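# Clip briefs' free waistband end into hanger's empty clip

## Task

Take the loose end of the briefs' waistband and fasten it in the hanger clip that is still empty, gripping the band at a spot closer to that loose end than to the middle of the waistband.

## Robot and tools

Robot: two arms, left_arm (on the +y side) and right_arm, each with a five-finger hand; the left hand is the mirror of the right. Base poses in the scene frame: left_arm at (-0.045, +0.256, 0) m, right_arm at (+0.023, -0.312, -0.002) m, both nearly unrotated. A post stands on the floor behind the arms. Loose objects may occasionally get a small shove.

Frames: the scene frame has its origin at table-top height between the nominal bases, +z up, +x out over the table. Each arm's reported hand pose, velocities and targets are in that arm's own base frame. Fixed cameras and the table use the scene frame. Offsets you send are along the current Hand target's own axes.

Hand point: a point 0.05 m in front of the palm and 0.15 m from the wrist flange. Its +z runs along the straight fingers, +y out of the palm, +x across the palm away from the thumb (for the left hand, +x is toward the thumb). Straight fingertips end 0.06-0.07 m past the point along +z, with their centre lines 0.06 m behind it along -y. A bracket on the little-finger side of the wrist sticks out and can strike things.

A row has 28 numbers, all in [-1, 1], always both arms: left dx, dy, dz, rx, ry, rz, then left little, ring, middle, index, thumb_bend, thumb_turn, force_limit, speed; then the same fourteen for the right arm. Pose numbers are an offset from that arm's Hand target at the start of the action or move (not from the previous row), not an absolute pose; 1.0 = 0.6 m or 180 degrees, and rx, ry, rz form one rotation vector. Six zeros asks nothing new of an arm. Finger numbers are absolute targets: +1 open/straight, -1 closed; thumb_turn -1 puts the thumb opposite the fingers, +1 beside the palm. force_limit maps -1..+1 to about 0..10 N at the fingertip (0..15 N for the two thumb motors); speed rises from almost 0 at -1 to full at +0.48 and stays full above. To leave a hand unchanged, repeat the last eight hand numbers actually sent (or, if none yet, its hand_measured plus hand_force_limit and hand_speed). Close at speed -0.94 or below for a gentle grip. Opposed thumb and fingers hold things about 0.035-0.065 m thick; thumb tip to index pad can pinch a light item.

Tools:
- execute_actions(actions, cameras): actions is a list of actions; each action is a list of 1 to 15 rows, one per 1/30 s step; a shorter action repeats its last row to step 15. Rows within one action all count from the same start pose; a new action starts from the updated Hand target, so repeating an offset moves further. Images are returned only for an empty actions list or when cameras names them (["all"], specific names, or [] for none).
- move(target, speed, blend, blocking, cameras): straight-line path for each hand point. target is one 28-number row or a list of up to 15 rows, every row an offset from the same starting Hand targets. speed in m/s, 0.002 to 4.3, default 0.25 (turn rate up to twice that in rad/s); one value or one per target. blend in m rounds corners, 0 means stop at each. Whole move is capped at 10 s; it does not avoid obstacles or the other arm. blocking=false returns after about 0.5 s while it keeps running. Result adds a move: line (done, off_target, moving, held, fault, and limits such as paced or held).
- wait(seconds, cameras): 0 to 3600 s, sends nothing new; a running move continues.
- stop(cameras): brakes a running move.
- zoom_image(camera, region): region [x0, y0, x1, y1] in pixels, at most 504 x 504, from the newest image of cam_head_left, cam_head_right, cam_high, cam_low, cam_left_wrist or cam_right_wrist.
- show_instructions(): shows the reference images.
- finished_scene(scene): ends the scene for good; scene is 1 or omitted. The clip must stay in place with the robot letting go.

Results: end_effector_position (m) and end_effector_quat_wxyz per arm in its base frame; Hand target is the last commanded pose after clipping, which the next offsets start from; hand_measured, hand_stopped_by (moving, target, force, stalled, fault) and hand_load_n (N, positive when pushing a finger open) follow the motor order above; Joint velocities may say within noise; joint torques include offsets and noise. execute_actions results also list positions at some steps.

Behaviour to expect: the hand often rests 1-3 cm (sometimes 5) short of or below its command without touching anything; the next execute_actions, even all zeros, re-requests the target; send the remaining gap as an offset. Each step the commanded orientation is limited to 40 degrees from the measured one. Small turns can shift the hand point a lot. A finger motor only starts when its target changes by 0.002 or more, then locks; to squeeze more raise force_limit and send a more closed target; to loosen send a more open one. A lost grip shows as load near 0.

Avoid: anything falling or being left off the table (fails the task), drops even of millimetres, releasing moving parts, fast hits or hard shoves on fixed or heavy things, contact or grips between the two hands, overloading fingers, and arm stops. To end a press, command back past the hand point. Holding loads or straining toward unreachable poses heats motors; at 100 °C that arm drops for 30-60 s.

Each tool is called after "Request:" as a command line: name --argument value for each argument, lists and objects as JSON in quotes; but a table of rows of numbers goes row by row, as --pt "numbers of a row", without its own name.

Reference images:

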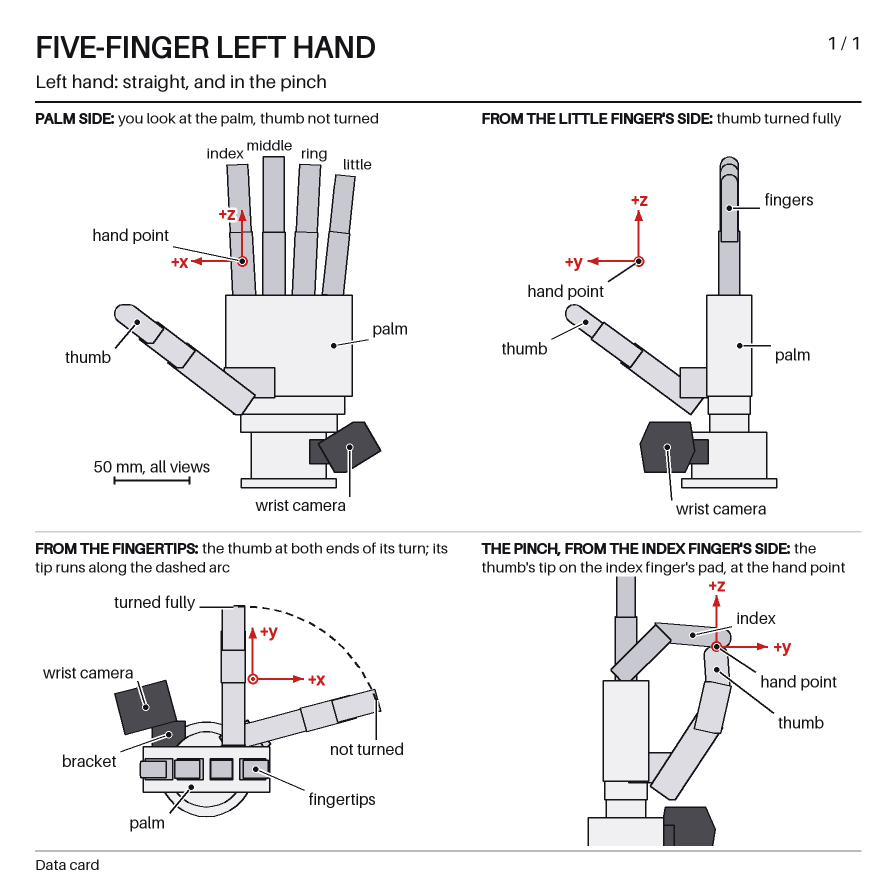

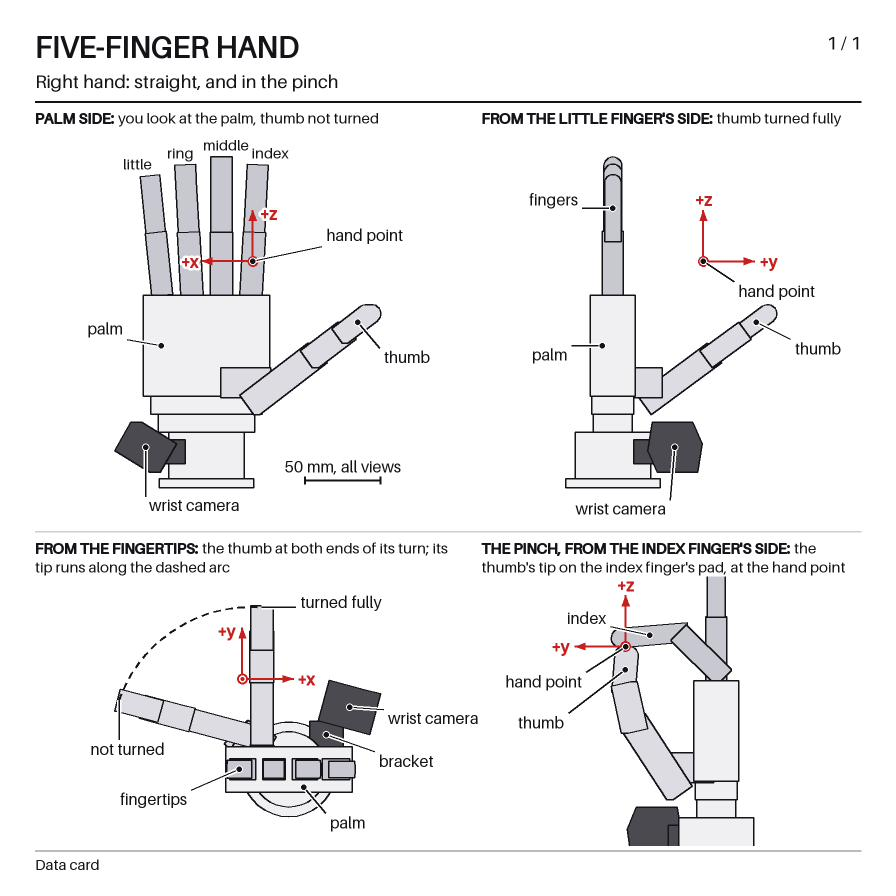

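## Session

Request:
execute_actions --actions '[]'

Scene clock: 0.00 s.
left_arm: end_effector_position=(+0.2173, -0.2462, +0.1611) hand_measured=(+1.000, +1.000, +1.000, +1.000, +1.000, +1.000) hand_load_n=(+0.0, +0.0, +0.0, +0.0, +0.0, +0.0) hand_stopped_by=(target, target, target, target, target, target) hand_force_limit=0.00 hand_speed=-0.80 end_effector_quat_wxyz=(+0.010, +0.578, +0.815, +0.015) | right_arm: end_effector_position=(+0.4392, +0.1770, +0.3417) hand_measured=(+1.000, +1.000, +1.000, +1.000, +1.000, +1.000) hand_load_n=(+0.0, +0.0, +0.0, +0.0, +0.0, +0.0) hand_stopped_by=(target, target, target, target, target, target) hand_force_limit=0.00 hand_speed=-0.80 end_effector_quat_wxyz=(+0.614, -0.307, +0.722, -0.090)
Joint positions: left_arm=[-1.066 1.251 1.028 -1.343 -0.037 1.739] | right_arm=[0.232 0.877 0.729 -0.084 -0.023 1.017]
Joint velocities: within noise
Joint torques (N m): no reading
Heat: left arm: hottest waist 40 °C; right arm: hottest wrist yaw 36 °C.
Hand target: left_arm +0.2203, -0.2516, +0.1667; +0.017, +0.578, +0.816, +0.012 | right_arm +0.4422, +0.1777, +0.3556; +0.623, -0.304, +0.715, -0.092

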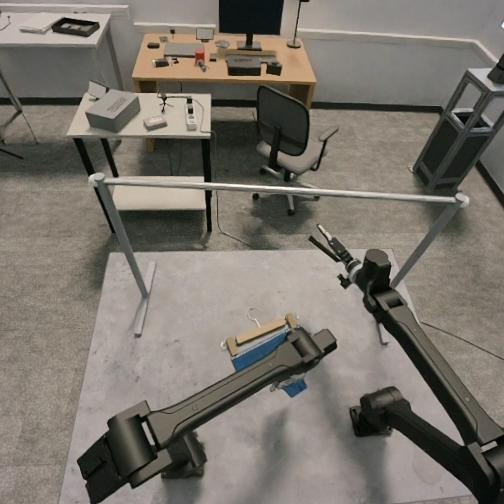

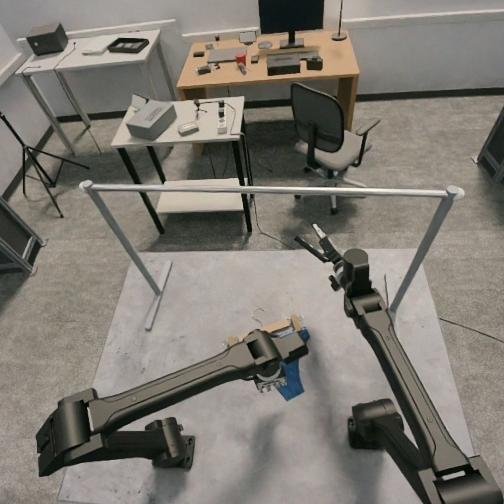

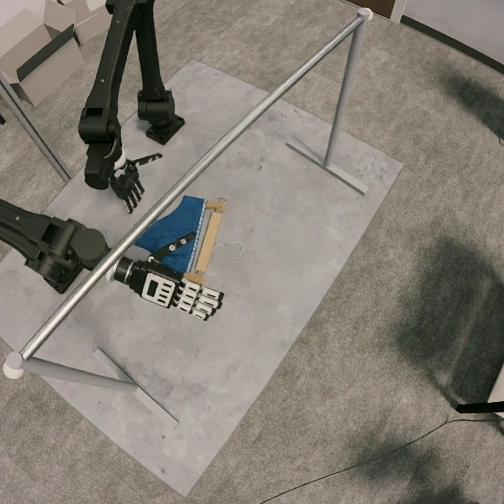

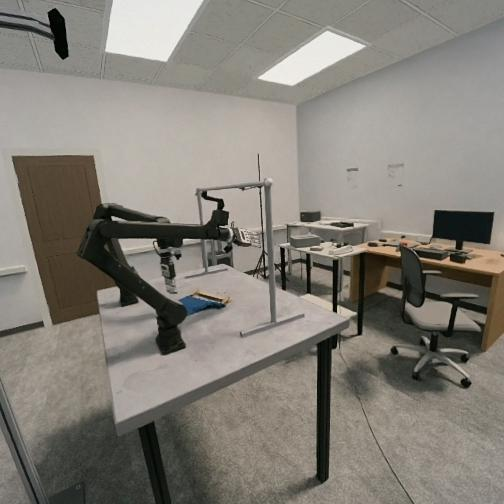

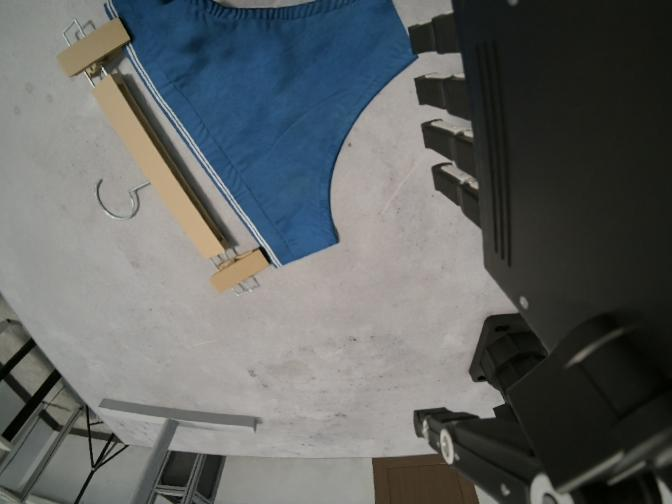

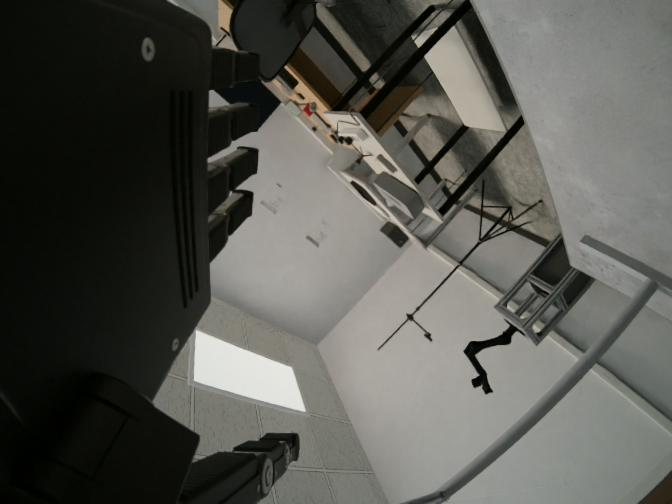

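Request:
zoom_image --camera "cam_head_left" --region '[190, 290, 350, 410]'

Request:
zoom_image --camera "cam_high" --region '[100, 170, 280, 330]'

Request:
zoom_image --camera "cam_left_wrist" --region '[40, 0, 440, 320]'

Scaled by 3.150 from the camera's image (finer frame: 720x720).

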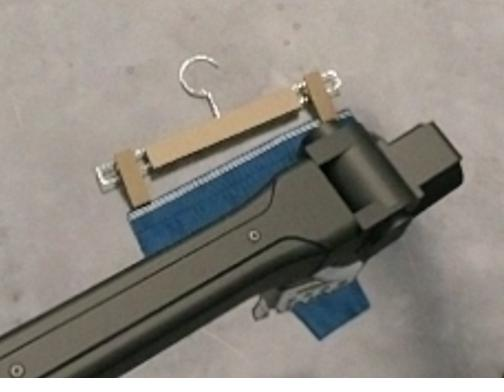

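Scaled by 2.800 from the camera's image (finer frame: 720x720).

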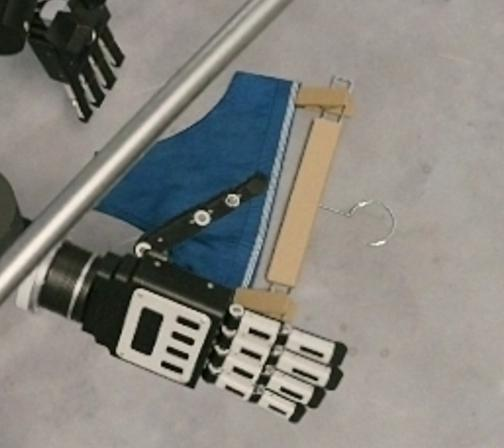

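Scaled by 1.260 from the camera's image (finer frame: 960x720).

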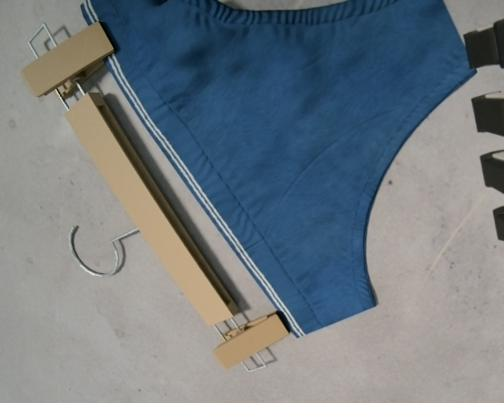

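Request:
zoom_image --camera "cam_left_wrist" --region '[190, 220, 310, 310]'

Request:
zoom_image --camera "cam_left_wrist" --region '[40, 0, 200, 120]'

Request:
zoom_image --camera "cam_high" --region '[170, 180, 260, 300]'

Request:
zoom_image --camera "cam_low" --region '[160, 270, 260, 340]'

Scaled by 4.200 from the camera's image (finer frame: 960x720).

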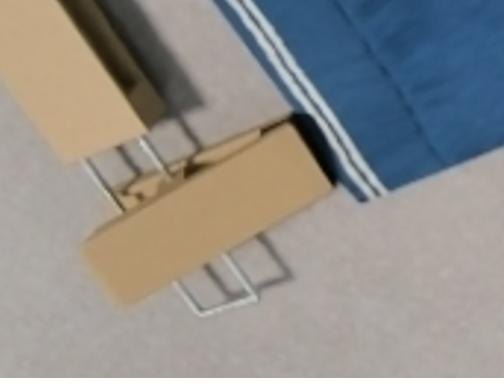

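Scaled by 3.150 from the camera's image (finer frame: 960x720).

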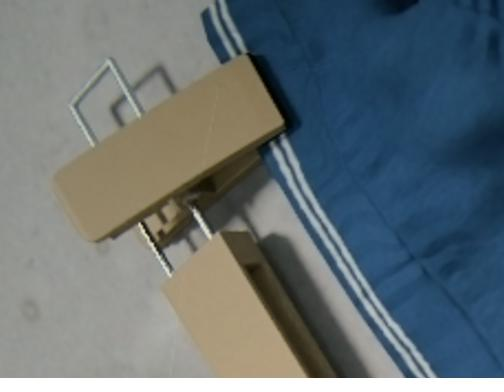

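Scaled by 4.200 from the camera's image (finer frame: 720x720).

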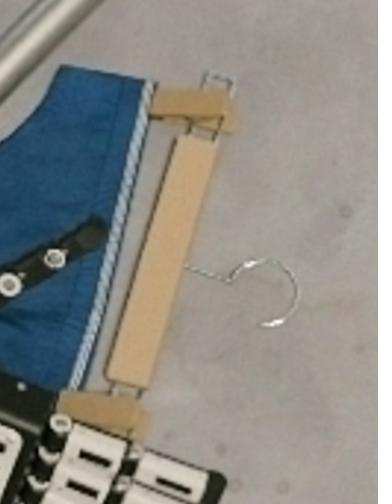

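Scaled by 5.040 from the camera's image (finer frame: 720x720).

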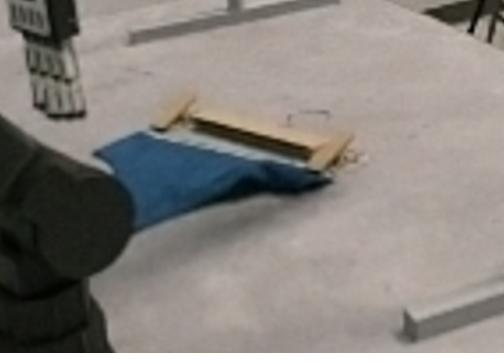

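Request:
move --target '[0.0624, 0.124, 0.0875, 0, 0, 0, 1, 1, 1, 1, 1, 1, 0, -0.8, 0, 0, 0, 0, 0, 0, 1, 1, 1, 1, 1, 1, 0, -0.8]' --speed 0.15 --cameras '["cam_left_wrist", "cam_head_left", "cam_high"]'

Scene clock: 70.53 s.
left_arm: end_effector_position=(+0.2777, -0.1938, +0.1214) hand_measured=(+1.000, +1.000, +1.000, +1.000, +1.000, +1.000) hand_load_n=(+0.0, +0.0, +0.0, +0.0, +0.0, +0.0) hand_stopped_by=(target, target, target, target, target, target) hand_force_limit=0.00 hand_speed=-0.80 end_effector_quat_wxyz=(+0.018, +0.579, +0.815, +0.013) | right_arm: end_effector_position=(+0.4392, +0.1770, +0.3417) hand_measured=(+1.000, +1.000, +1.000, +1.000, +1.000, +1.000) hand_load_n=(+0.0, +0.0, +0.0, +0.0, +0.0, +0.0) hand_stopped_by=(target, target, target, target, target, target) hand_force_limit=0.00 hand_speed=-0.80 end_effector_quat_wxyz=(+0.614, -0.307, +0.722, -0.090)
Joint positions: left_arm=[-0.828 1.247 0.917 -1.211 -0.034 1.978] | right_arm=[0.232 0.877 0.729 -0.084 -0.023 1.017]
Joint torques (N m): left_arm=[-0.5 -6.53 7.3 0.75 0.12 -0.08] | right_arm=[-1.38 -1.73 11.81 1.91 0.05 0.07]
Heat: left arm: hottest waist 39 °C; right arm: hottest elbow 43 °C.
Hand target: left_arm +0.2803, -0.1916, +0.1166; +0.017, +0.578, +0.816, +0.012 | right_arm +0.4422, +0.1777, +0.3556; +0.623, -0.304, +0.715, -0.092
Off the commanded pose: left_arm 0.006 m, 0 deg | right_arm 0.014 m, 1 deg.
move: done
cam_left_wrist: T_world_to_cam=[[-0.99967, -0.01911, -0.01697, 0.27782], [-0.02513, 0.85547, 0.51725, 0.10696], [0.00463, 0.51751, -0.85567, 0.31353]] pos_world=[0.27897, -0.24844, 0.21766]
Images, in order (width x height): cam_head_left 504x504, cam_high 504x504, cam_left_wrist 672x504.

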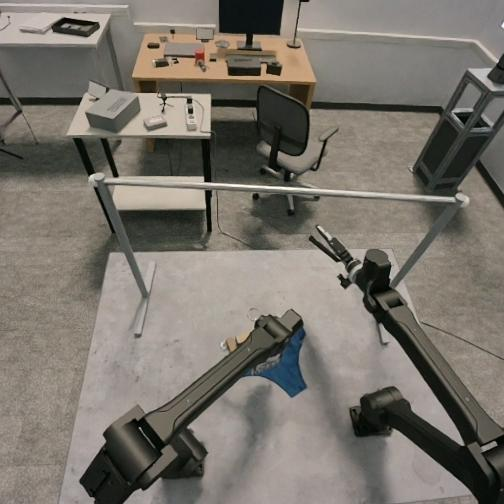

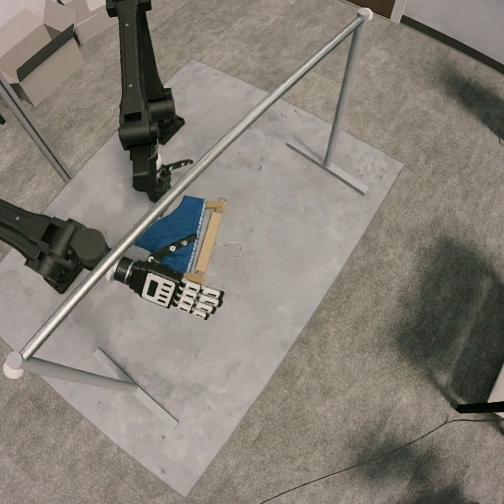

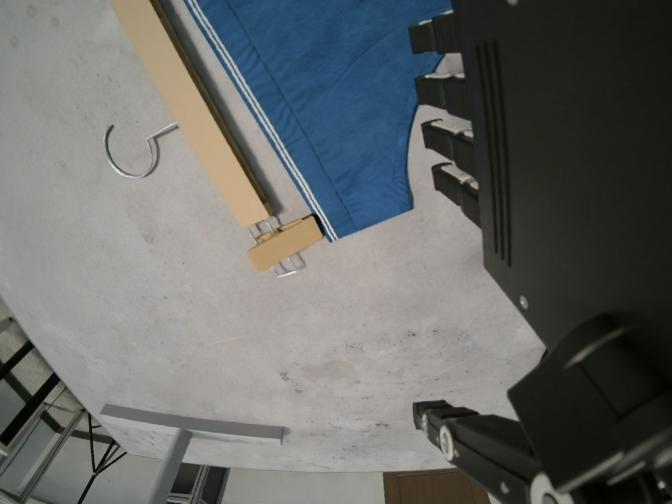

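Request:
zoom_image --camera "cam_left_wrist" --region '[230, 190, 350, 290]'

Scaled by 4.200 from the camera's image (finer frame: 960x720).

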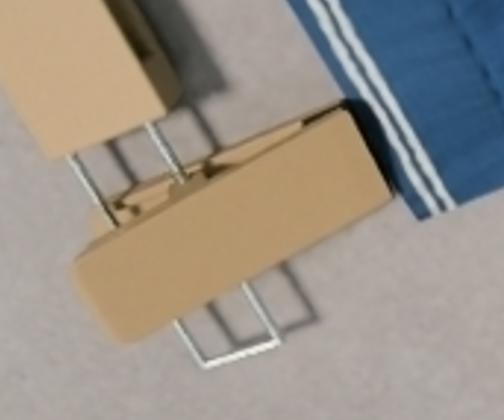

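Request:
move --pt "0.0558 -0.0083 -0.168 0 0 0 1 1 1 1 1 1 0 -0.8 0 0 0 0 0 0 1 1 1 1 1 1 0 -0.8" --pt "0.1815 -0.0452 -0.177 0.0494 -0.289 -0.847 1 1 1 1 1 1 0 -0.8 0 0 0 0 0 0 1 1 1 1 1 1 0 -0.8" --speed '[0.2, 0.35]' --blend 0.02 --cameras '["cam_left_wrist", "cam_head_left", "cam_high"]'

Scene clock: 156.43 s.
left_arm: end_effector_position=(+0.2191, -0.0972, +0.2246) hand_measured=(+1.000, +1.000, +1.000, +1.000, +1.000, +1.000) hand_load_n=(+0.0, +0.0, +0.0, +0.0, +0.0, +0.0) hand_stopped_by=(target, target, target, target, target, target) hand_force_limit=0.00 hand_speed=-0.80 end_effector_quat_wxyz=(-0.246, +0.661, -0.664, +0.247) | right_arm: end_effector_position=(+0.4392, +0.1770, +0.3417) hand_measured=(+1.000, +1.000, +1.000, +1.000, +1.000, +1.000) hand_load_n=(+0.0, +0.0, +0.0, +0.0, +0.0, +0.0) hand_stopped_by=(target, target, target, target, target, target) hand_force_limit=0.00 hand_speed=-0.80 end_effector_quat_wxyz=(+0.614, -0.307, +0.722, -0.090)
Joint positions: left_arm=[-0.443 0.549 0.768 -1.126 -0.28 -0.341] | right_arm=[0.232 0.877 0.729 -0.084 -0.023 1.017]
Joint torques (N m): left_arm=[-2.14 0.09 8.44 0.91 -0.25 -0.31] | right_arm=[-1.38 -2.08 11.78 1.88 0.05 0.08]
Heat: left arm: hottest waist 38 °C; right arm: hottest elbow 47 °C.
Hand target: left_arm +0.2143, -0.0978, +0.2202; -0.242, +0.662, -0.667, +0.243 | right_arm +0.4422, +0.1777, +0.3556; +0.623, -0.304, +0.715, -0.092
Off the commanded pose: left_arm 0.007 m, 1 deg | right_arm 0.014 m, 1 deg.
move: done
cam_left_wrist: T_world_to_cam=[[0.69937, -0.31383, 0.64217, -0.32609], [-0.5535, -0.80625, 0.20879, -0.00706], [0.45223, -0.50147, -0.73758, 0.12851]] pos_world=[0.16603, -0.04358, 0.30567]
Images, in order (width x height): cam_head_left 504x504, cam_high 504x504, cam_left_wrist 672x504.

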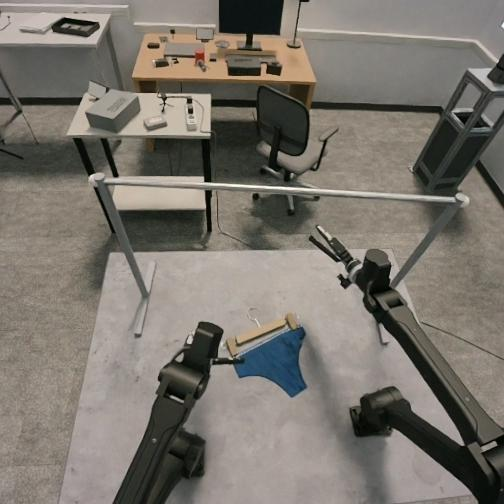

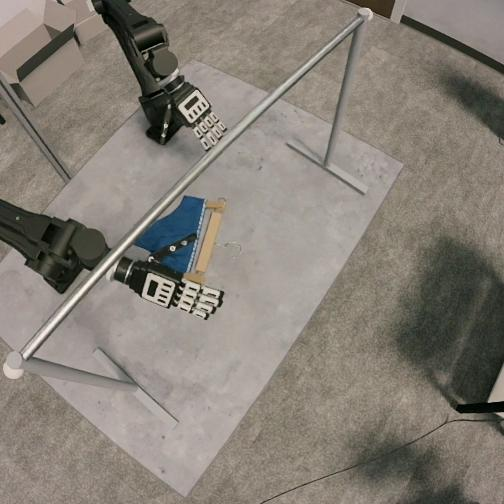

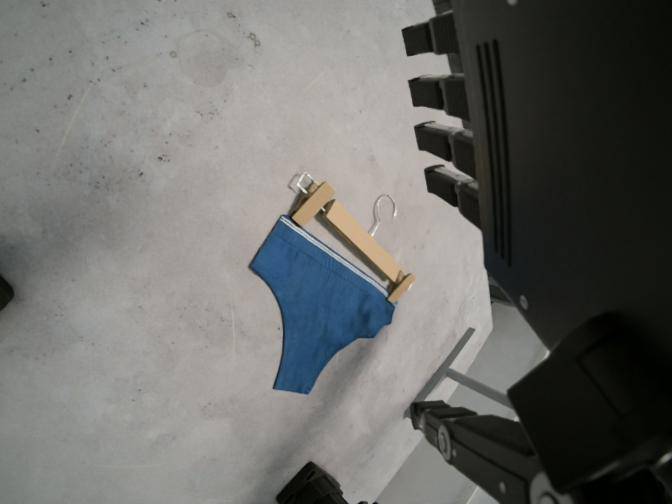

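Request:
zoom_image --camera "cam_left_wrist" --region '[240, 160, 430, 310]'

Request:
zoom_image --camera "cam_head_left" --region '[200, 295, 330, 405]'

Scaled by 2.653 from the camera's image (finer frame: 960x720).

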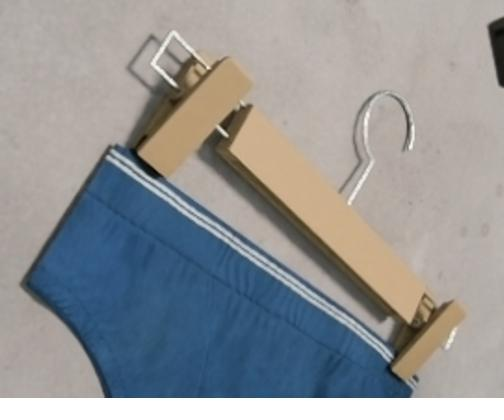

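Scaled by 3.877 from the camera's image (finer frame: 720x720).

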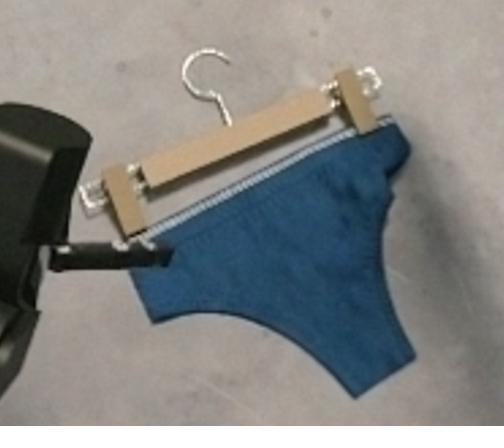

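Request:
move --target '[0, 0.1117, 0.211, 0, 0, 0, 1, 1, 1, 1, 1, 1, 0, -0.8, 0, 0, 0, 0, 0, 0, 1, 1, 1, 1, 1, 1, 0, -0.8]' --speed 0.12 --cameras '["cam_left_wrist"]'

Request:
zoom_image --camera "cam_left_wrist" --region '[260, 120, 460, 270]'

Scene clock: 167.13 s.
left_arm: end_effector_position=(+0.2418, -0.1002, +0.0832) hand_measured=(+1.000, +1.000, +1.000, +1.000, +1.000, +1.000) hand_load_n=(+0.0, +0.0, +0.0, +0.0, +0.0, +0.0) hand_stopped_by=(target, target, target, target, target, target) hand_force_limit=0.00 hand_speed=-0.80 end_effector_quat_wxyz=(-0.240, +0.661, -0.668, +0.242) | right_arm: end_effector_position=(+0.4392, +0.1770, +0.3417) hand_measured=(+1.000, +1.000, +1.000, +1.000, +1.000, +1.000) hand_load_n=(+0.0, +0.0, +0.0, +0.0, +0.0, +0.0) hand_stopped_by=(target, target, target, target, target, target) hand_force_limit=0.00 hand_speed=-0.80 end_effector_quat_wxyz=(+0.614, -0.307, +0.722, -0.090)
Joint positions: left_arm=[-0.394 0.642 0.425 -0.694 -0.243 -0.301] | right_arm=[0.232 0.877 0.729 -0.084 -0.023 1.017]
Joint torques (N m): left_arm=[-0.38 -0.15 8.51 2.13 0.02 -0.09] | right_arm=[-1.38 -1.96 11.82 1.91 0.05 0.08]
Heat: left arm: hottest waist 37 °C; right arm: hottest elbow 47 °C.
Hand target: left_arm +0.2444, -0.0978, +0.0800; -0.242, +0.662, -0.667, +0.243 | right_arm +0.4422, +0.1777, +0.3556; +0.623, -0.304, +0.715, -0.092
Off the commanded pose: left_arm 0.005 m, 0 deg | right_arm 0.014 m, 1 deg.
move: done
cam_left_wrist: T_world_to_cam=[[0.70792, -0.31795, 0.63069, -0.25367], [-0.55434, -0.80346, 0.21717, 0.0324], [0.43768, -0.50336, -0.74503, 0.01635]] pos_world=[0.19038, -0.04639, 0.16514]

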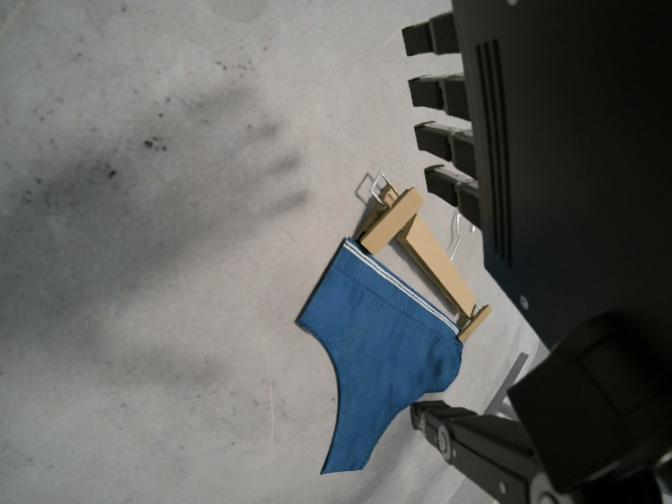

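Scaled by 2.520 from the camera's image (finer frame: 960x720).

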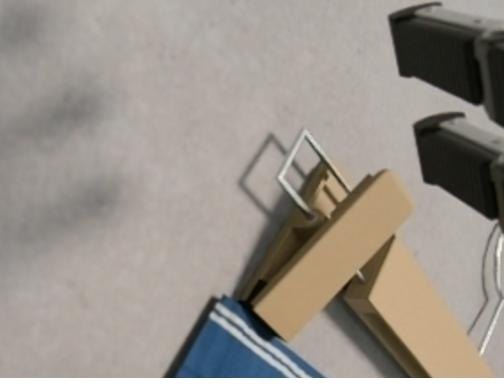

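Request:
move --target '[0.0683, -0.0222, -0.0032, 0.1642, -0.1153, -0.0807, -1, -1, -1, 0.2, 0.1, -0.5, -0.5, -0.2, 0, 0, 0, 0, 0, 0, 1, 1, 1, 1, 1, 1, 0, -0.8]' --speed 0.12 --cameras '["cam_left_wrist", "cam_head_left", "cam_high"]'

Scene clock: 271.57 s.
left_arm: end_effector_position=(+0.2481, -0.1237, +0.0770) hand_measured=(-1.000, -1.000, -1.000, +0.200, +0.100, -0.500) hand_load_n=(+0.0, +0.0, +0.5, +0.0, +0.0, +0.0) hand_stopped_by=(target, target, target, target, target, target) hand_force_limit=-0.50 hand_speed=-0.20 end_effector_quat_wxyz=(-0.490, +0.687, -0.447, +0.297) | right_arm: end_effector_position=(+0.4392, +0.1770, +0.3417) hand_measured=(+1.000, +1.000, +1.000, +1.000, +1.000, +1.000) hand_load_n=(+0.0, +0.0, +0.0, +0.0, +0.0, -0.5) hand_stopped_by=(target, target, target, target, target, target) hand_force_limit=0.00 hand_speed=-0.80 end_effector_quat_wxyz=(+0.614, -0.307, +0.722, -0.090)
Joint positions: left_arm=[-1.075 0.955 0.39 -0.88 -1.217 -1.405] | right_arm=[0.232 0.877 0.729 -0.084 -0.023 1.017]
Joint torques (N m): left_arm=[-2.26 -1.49 10.5 -0.12 -0.89 -0.29] | right_arm=[-1.44 -1.96 11.82 1.91 0.04 0.07]
Heat: left arm: hottest waist 37 °C; right arm: hottest elbow 48 °C.
Hand target: left_arm +0.2532, -0.1389, +0.0900; -0.484, +0.689, -0.442, +0.310 | right_arm +0.4422, +0.1777, +0.3556; +0.623, -0.304, +0.715, -0.092
Off the commanded pose: left_arm 0.021 m, 2 deg | right_arm 0.014 m, 1 deg.
move: off_target (left_arm)
cam_left_wrist: T_world_to_cam=[[0.41564, -0.17818, 0.89191, -0.19191], [-0.18444, -0.97676, -0.10918, -0.06971], [0.89063, -0.11913, -0.43884, -0.09122]] pos_world=[0.14815, -0.11315, 0.12352]
Images, in order (width x height): cam_head_left 504x504, cam_high 504x504, cam_left_wrist 672x504.

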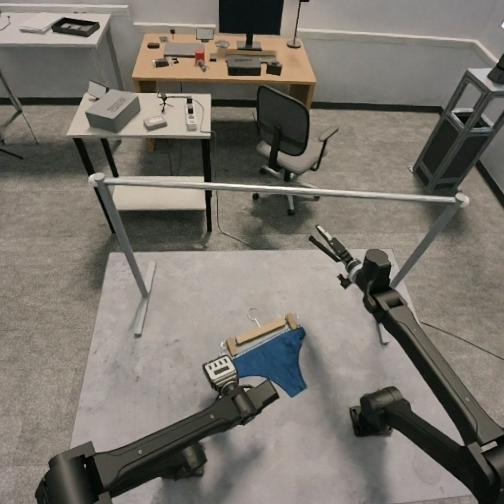

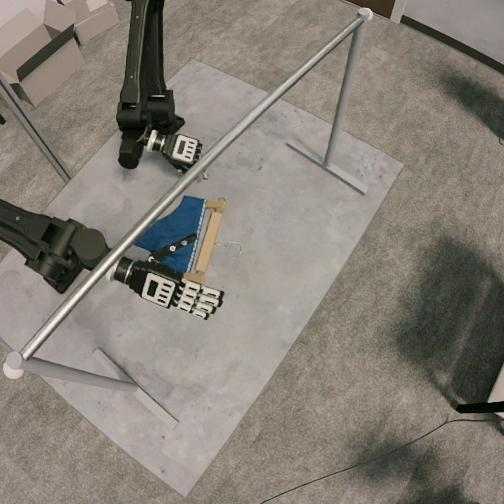

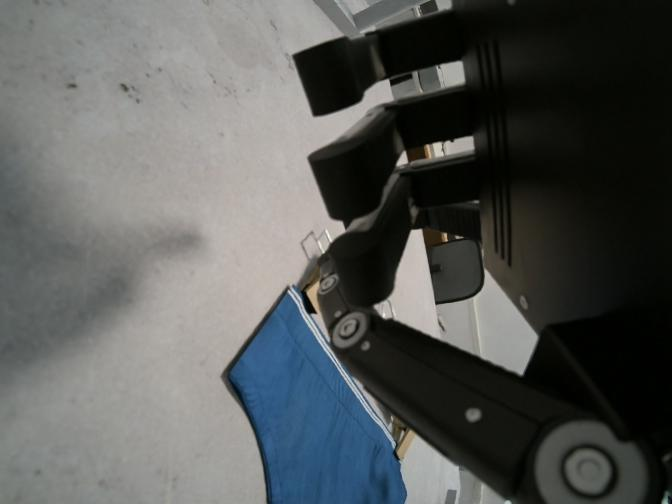

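Request:
move --target '[0, 0, 0, 0, 0, 0, 1, 1, 1, 0.2, 0.1, -0.5, -0.5, -0.2, 0, 0, 0, 0, 0, 0, 1, 1, 1, 1, 1, 1, 0, -0.8]' --cameras '["cam_left_wrist"]'

Scene clock: 280.60 s.
left_arm: end_effector_position=(+0.2482, -0.1238, +0.0770) hand_measured=(+1.000, +1.000, +1.000, +0.200, +0.100, -0.500) hand_load_n=(+0.0, -0.5, +0.0, +0.0, +0.0, +0.0) hand_stopped_by=(target, target, target, target, target, target) hand_force_limit=-0.50 hand_speed=-0.20 end_effector_quat_wxyz=(-0.490, +0.687, -0.446, +0.297) | right_arm: end_effector_position=(+0.4392, +0.1770, +0.3417) hand_measured=(+1.000, +1.000, +1.000, +1.000, +1.000, +1.000) hand_load_n=(+0.0, -0.5, +0.0, +0.0, +0.0, +0.0) hand_stopped_by=(target, target, target, target, target, target) hand_force_limit=0.00 hand_speed=-0.80 end_effector_quat_wxyz=(+0.614, -0.307, +0.722, -0.090)
Joint positions: left_arm=[-1.075 0.956 0.39 -0.88 -1.218 -1.407] | right_arm=[0.232 0.877 0.729 -0.084 -0.023 1.017]
Joint torques (N m): left_arm=[-2.26 -1.44 10.5 -0.14 -0.89 -0.27] | right_arm=[-1.44 -1.9 11.81 1.88 0.05 0.07]
Heat: left arm: hottest waist 37 °C; right arm: hottest elbow 48 °C.
Hand target: left_arm +0.2532, -0.1389, +0.0900; -0.484, +0.689, -0.442, +0.310 | right_arm +0.4422, +0.1777, +0.3556; +0.623, -0.304, +0.715, -0.092
Off the commanded pose: left_arm 0.021 m, 2 deg | right_arm 0.014 m, 1 deg.
move: done
cam_left_wrist: T_world_to_cam=[[0.41473, -0.17748, 0.89247, -0.19174], [-0.18392, -0.9769, -0.1088, -0.06994], [0.89116, -0.11902, -0.43779, -0.09156]] pos_world=[0.14825, -0.11325, 0.12343]

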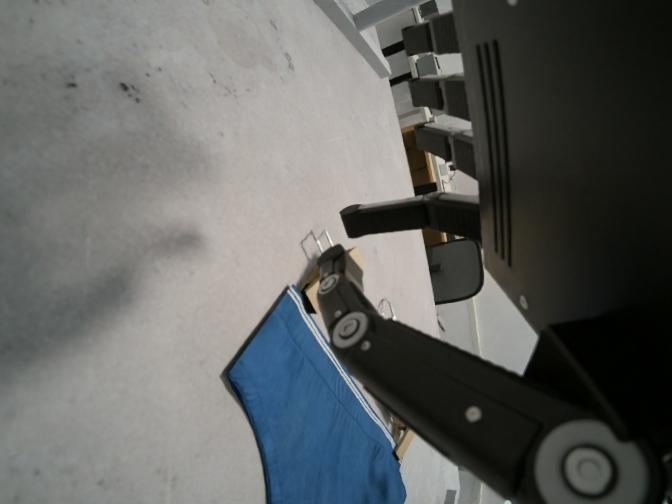

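Request:
move --target '[0, 0, 0, 0, 0, 0, 1, 1, 1, -0.3, 0.1, -0.5, -0.8, -0.85, 0, 0, 0, 0, 0, 0, 1, 1, 1, 1, 1, 1, 0, -0.8]' --cameras '["cam_left_wrist"]'

Request:
zoom_image --camera "cam_left_wrist" --region '[240, 170, 480, 350]'

Scene clock: 286.27 s.
left_arm: end_effector_position=(+0.2482, -0.1238, +0.0770) hand_measured=(+1.000, +1.000, +1.000, -0.228, +0.100, -0.500) hand_load_n=(+0.0, +0.0, +0.0, +1.5, +0.0, +0.0) hand_stopped_by=(target, target, target, force, target, target) hand_force_limit=-0.80 hand_speed=-0.85 end_effector_quat_wxyz=(-0.490, +0.687, -0.446, +0.297) | right_arm: end_effector_position=(+0.4392, +0.1770, +0.3417) hand_measured=(+1.000, +1.000, +1.000, +1.000, +1.000, +1.000) hand_load_n=(+0.0, +0.0, +0.0, +0.0, +0.0, +0.0) hand_stopped_by=(target, target, target, target, target, target) hand_force_limit=0.00 hand_speed=-0.80 end_effector_quat_wxyz=(+0.614, -0.307, +0.722, -0.090)
Joint positions: left_arm=[-1.075 0.956 0.39 -0.88 -1.218 -1.407] | right_arm=[0.232 0.877 0.729 -0.084 -0.023 1.017]
Joint torques (N m): left_arm=[-2.26 -1.44 10.5 -0.16 -0.89 -0.28] | right_arm=[-1.73 -1.9 11.78 1.89 0.05 0.07]
Heat: left arm: hottest waist 37 °C; right arm: hottest elbow 48 °C.
Hand target: left_arm +0.2532, -0.1389, +0.0900; -0.484, +0.689, -0.442, +0.310 | right_arm +0.4422, +0.1777, +0.3556; +0.623, -0.304, +0.715, -0.092
Off the commanded pose: left_arm 0.021 m, 2 deg | right_arm 0.014 m, 1 deg.
move: done
cam_left_wrist: T_world_to_cam=[[0.41473, -0.17748, 0.89247, -0.19174], [-0.18392, -0.9769, -0.1088, -0.06994], [0.89116, -0.11902, -0.43779, -0.09156]] pos_world=[0.14825, -0.11325, 0.12343]

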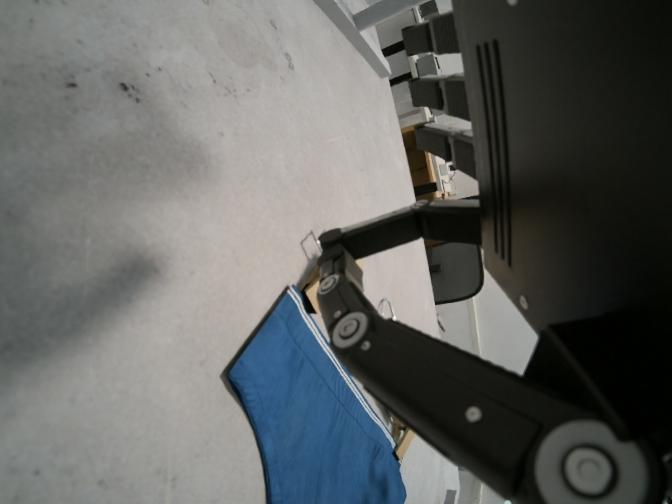

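Scaled by 2.100 from the camera's image (finer frame: 960x720).

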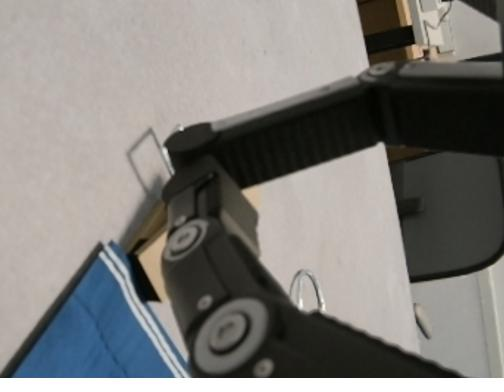

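Request:
move --target '[0.0693, 0.026, 0.0117, 0, 0, 0, 1, 1, 1, 0.5, 0.1, -0.5, -0.8, -0.5, 0, 0, 0, 0, 0, 0, 1, 1, 1, 1, 1, 1, 0, -0.8]' --speed 0.1 --cameras '["cam_left_wrist", "cam_head_left"]'

Request:
zoom_image --camera "cam_left_wrist" --region '[180, 170, 480, 395]'

Scene clock: 308.73 s.
left_arm: end_effector_position=(+0.2636, -0.1596, +0.0630) hand_measured=(+1.000, +1.000, +1.000, +0.500, +0.100, -0.500) hand_load_n=(+0.0, +0.0, +0.0, +0.0, +0.0, +0.0) hand_stopped_by=(target, target, target, target, target, target) hand_force_limit=-0.80 hand_speed=-0.50 end_effector_quat_wxyz=(-0.491, +0.685, -0.450, +0.295) | right_arm: end_effector_position=(+0.4392, +0.1770, +0.3417) hand_measured=(+1.000, +1.000, +1.000, +1.000, +1.000, +1.000) hand_load_n=(-0.5, +0.0, +0.0, +0.0, +0.0, +0.0) hand_stopped_by=(target, target, target, target, target, target) hand_force_limit=0.00 hand_speed=-0.80 end_effector_quat_wxyz=(+0.614, -0.307, +0.722, -0.090)
Joint positions: left_arm=[-1.09 1.149 0.46 -0.795 -1.219 -1.438] | right_arm=[0.232 0.877 0.729 -0.084 -0.023 1.017]
Joint torques (N m): left_arm=[-1.61 -3.31 9.54 0.79 -0.92 -0.15] | right_arm=[-1.73 -1.9 11.81 1.92 0.04 0.09]
Heat: left arm: hottest waist 36 °C; right arm: hottest elbow 48 °C.
Hand target: left_arm +0.2718, -0.1761, +0.0731; -0.484, +0.689, -0.442, +0.310 | right_arm +0.4422, +0.1777, +0.3556; +0.623, -0.304, +0.715, -0.092
Off the commanded pose: left_arm 0.021 m, 2 deg | right_arm 0.014 m, 1 deg.
move: off_target (left_arm)
cam_left_wrist: T_world_to_cam=[[0.41769, -0.18593, 0.88936, -0.19392], [-0.18794, -0.97535, -0.11564, -0.10197], [0.88894, -0.11885, -0.44234, -0.11476]] pos_world=[0.16385, -0.14915, 0.10991]
Images, in order (width x height): cam_head_left 504x504, cam_left_wrist 672x504.

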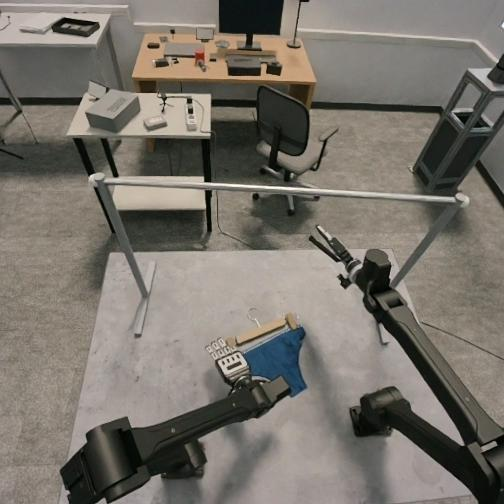

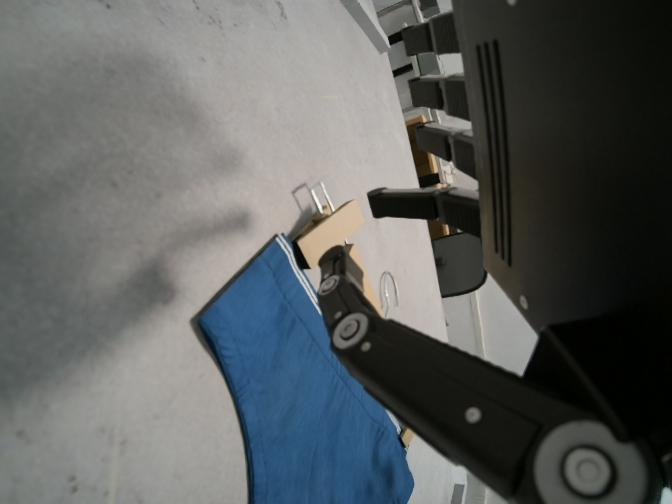

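Scaled by 1.680 from the camera's image (finer frame: 960x720).

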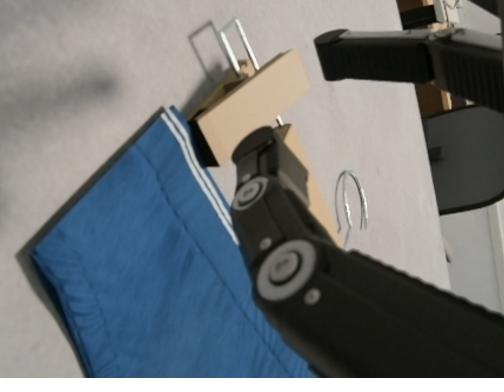

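Request:
move --target '[0.0035, 0.0444, 0.0242, 0, 0, 0, 1, 1, 1, 0.5, 0.1, -0.5, -0.8, -0.5, 0, 0, 0, 0, 0, 0, 1, 1, 1, 1, 1, 1, 0, -0.8]' --speed 0.08 --cameras '["cam_left_wrist"]'

Request:
zoom_image --camera "cam_left_wrist" --region '[180, 120, 480, 345]'

Scene clock: 319.83 s.
left_arm: end_effector_position=(+0.2757, -0.1822, +0.0475) hand_measured=(+1.000, +1.000, +1.000, +0.500, +0.100, -0.500) hand_load_n=(+0.0, -0.5, +0.0, +0.0, +0.0, +0.0) hand_stopped_by=(target, target, target, target, target, target) hand_force_limit=-0.80 hand_speed=-0.50 end_effector_quat_wxyz=(-0.480, +0.689, -0.442, +0.316) | right_arm: end_effector_position=(+0.4392, +0.1770, +0.3417) hand_measured=(+1.000, +1.000, +1.000, +1.000, +1.000, +1.000) hand_load_n=(+0.0, +0.0, +0.0, +0.0, +0.0, -0.5) hand_stopped_by=(target, target, target, target, target, target) hand_force_limit=0.00 hand_speed=-0.80 end_effector_quat_wxyz=(+0.614, -0.307, +0.722, -0.090)
Joint positions: left_arm=[-1.088 1.238 0.46 -0.614 -1.219 -1.392] | right_arm=[0.232 0.877 0.729 -0.084 -0.023 1.017]
Joint torques (N m): left_arm=[-0.44 -4.37 5.45 0.96 -0.78 -0.08] | right_arm=[-1.44 -1.85 11.79 1.88 0.04 0.07]
Heat: left arm: hottest elbow 37 °C; right arm: hottest elbow 48 °C.
Hand target: left_arm +0.2768, -0.1761, +0.0430; -0.484, +0.689, -0.442, +0.310 | right_arm +0.4422, +0.1777, +0.3556; +0.623, -0.304, +0.715, -0.092
Off the commanded pose: left_arm 0.008 m, 1 deg | right_arm 0.014 m, 1 deg.
move: done
cam_left_wrist: T_world_to_cam=[[0.39333, -0.15416, 0.90638, -0.17778], [-0.19889, -0.97676, -0.07982, -0.12241], [0.89763, -0.14888, -0.41485, -0.14426]] pos_world=[0.17507, -0.16845, 0.09151]

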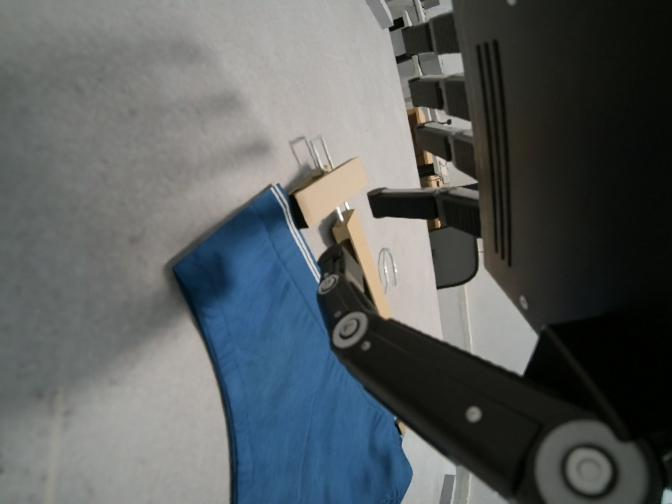

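Scaled by 1.680 from the camera's image (finer frame: 960x720).

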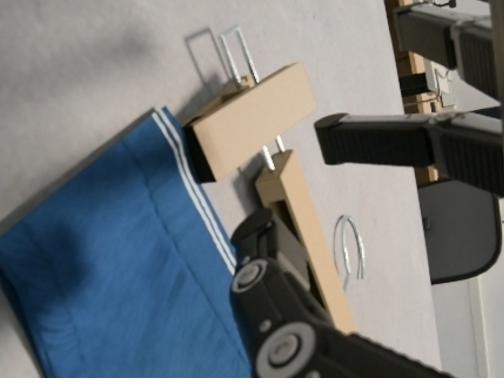

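Request:
move --target '[-0.032, -0.0008, 0.0023, 0, 0, 0, 1, 1, 1, 0.5, 0.1, -0.5, -0.8, -0.5, 0, 0, 0, 0, 0, 0, 1, 1, 1, 1, 1, 1, 0, -0.8]' --speed 0.08 --cameras '["cam_left_wrist"]'

Request:
zoom_image --camera "cam_left_wrist" --region '[180, 120, 480, 345]'

Scene clock: 327.73 s.
left_arm: end_effector_position=(+0.2686, -0.1619, +0.0436) hand_measured=(+1.000, +1.000, +1.000, +0.500, +0.100, -0.500) hand_load_n=(+0.0, +0.0, +0.0, +0.0, +0.0, +0.0) hand_stopped_by=(target, target, target, target, target, target) hand_force_limit=-0.80 hand_speed=-0.50 end_effector_quat_wxyz=(-0.484, +0.686, -0.445, +0.311) | right_arm: end_effector_position=(+0.4392, +0.1770, +0.3417) hand_measured=(+1.000, +1.000, +1.000, +1.000, +1.000, +1.000) hand_load_n=(+0.0, +0.0, +0.0, +0.0, +0.0, +0.0) hand_stopped_by=(target, target, target, target, target, target) hand_force_limit=0.00 hand_speed=-0.80 end_effector_quat_wxyz=(+0.614, -0.307, +0.722, -0.090)
Joint positions: left_arm=[-1.075 1.184 0.406 -0.597 -1.219 -1.358] | right_arm=[0.232 0.877 0.729 -0.084 -0.023 1.017]
Joint torques (N m): left_arm=[-0.44 -4.72 5.63 0.99 -0.7 -0.09] | right_arm=[-1.67 -1.9 11.77 1.91 0.06 0.06]
Heat: left arm: hottest waist 36 °C; right arm: hottest elbow 48 °C.
Hand target: left_arm +0.2701, -0.1580, +0.0430; -0.484, +0.689, -0.442, +0.310 | right_arm +0.4422, +0.1777, +0.3556; +0.623, -0.304, +0.715, -0.092
Off the commanded pose: left_arm 0.004 m, 1 deg | right_arm 0.014 m, 1 deg.
move: done
cam_left_wrist: T_world_to_cam=[[0.39837, -0.16704, 0.90189, -0.17158], [-0.19839, -0.97569, -0.09308, -0.10372], [0.89551, -0.14185, -0.42182, -0.13444]] pos_world=[0.16817, -0.14893, 0.08839]

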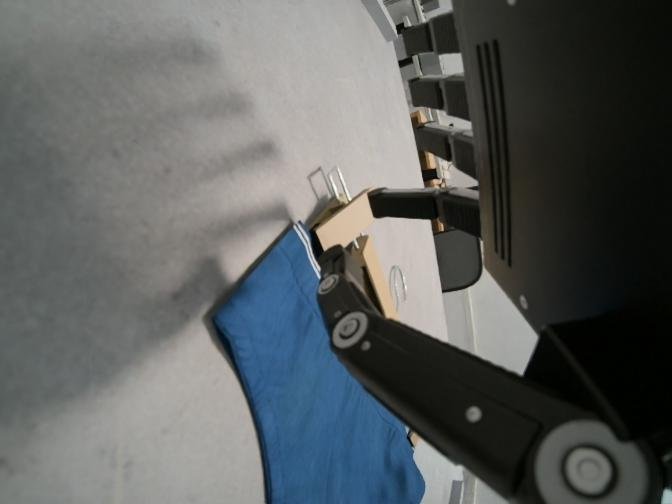

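Scaled by 1.680 from the camera's image (finer frame: 960x720).

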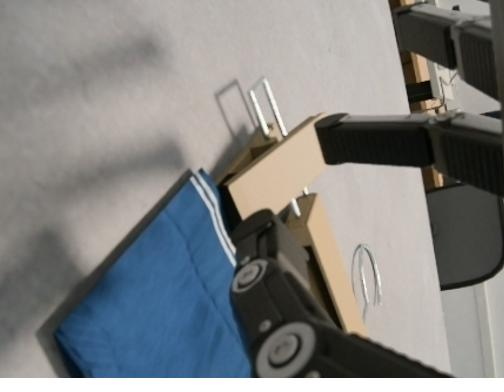

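Request:
move --target '[0.001, 0.0151, -0.0134, 0, 0, 0, 1, 1, 1, 0.3, 0.2, -0.5, -0.8, -0.5, 0, 0, 0, 0, 0, 0, 1, 1, 1, 1, 1, 1, 0, -0.8]' --speed 0.08 --cameras '["cam_left_wrist"]'

Request:
zoom_image --camera "cam_left_wrist" --region '[180, 120, 480, 345]'

Scene clock: 351.37 s.
left_arm: end_effector_position=(+0.2620, -0.1590, +0.0369) hand_measured=(+1.000, +1.000, +1.000, +0.300, +0.200, -0.500) hand_load_n=(+0.0, +0.0, +0.0, +0.0, +0.0, +0.0) hand_stopped_by=(target, target, target, target, target, target) hand_force_limit=-0.80 hand_speed=-0.50 end_effector_quat_wxyz=(-0.484, +0.692, -0.439, +0.309) | right_arm: end_effector_position=(+0.4392, +0.1770, +0.3417) hand_measured=(+1.000, +1.000, +1.000, +1.000, +1.000, +1.000) hand_load_n=(+0.0, +0.0, +0.0, +0.0, +0.0, +0.0) hand_stopped_by=(target, target, target, target, target, target) hand_force_limit=0.00 hand_speed=-0.80 end_effector_quat_wxyz=(+0.614, -0.307, +0.722, -0.090)
Joint positions: left_arm=[-1.096 1.211 0.406 -0.663 -1.22 -1.465] | right_arm=[0.232 0.877 0.729 -0.084 -0.023 1.017]
Joint torques (N m): left_arm=[-2.2 -3.43 6.58 -0.18 -0.91 -0.28] | right_arm=[-1.61 -1.67 11.79 1.92 0.04 0.09]
Heat: left arm: hottest waist 36 °C; right arm: hottest elbow 49 °C.
Hand target: left_arm +0.2607, -0.1629, +0.0372; -0.484, +0.689, -0.442, +0.310 | right_arm +0.4422, +0.1777, +0.3556; +0.623, -0.304, +0.715, -0.092
Off the commanded pose: left_arm 0.004 m, 1 deg | right_arm 0.014 m, 1 deg.
move: done
cam_left_wrist: T_world_to_cam=[[0.40152, -0.15244, 0.90307, -0.16093], [-0.18261, -0.97958, -0.08417, -0.10794], [0.89746, -0.13111, -0.42116, -0.12978]] pos_world=[0.16137, -0.14729, 0.08159]

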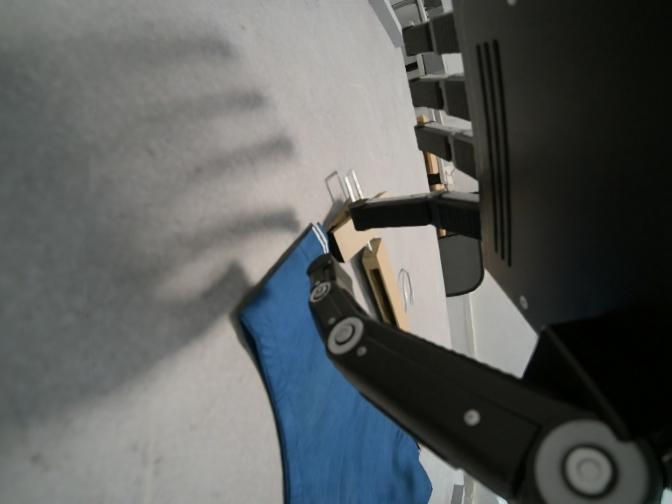

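Scaled by 1.680 from the camera's image (finer frame: 960x720).

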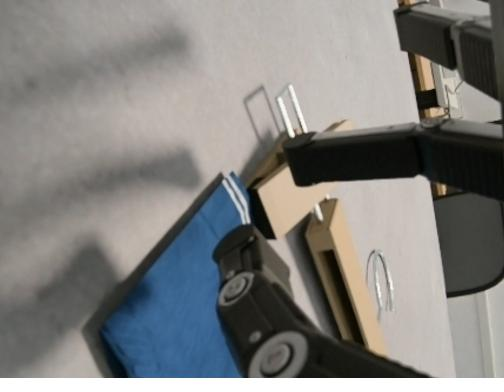

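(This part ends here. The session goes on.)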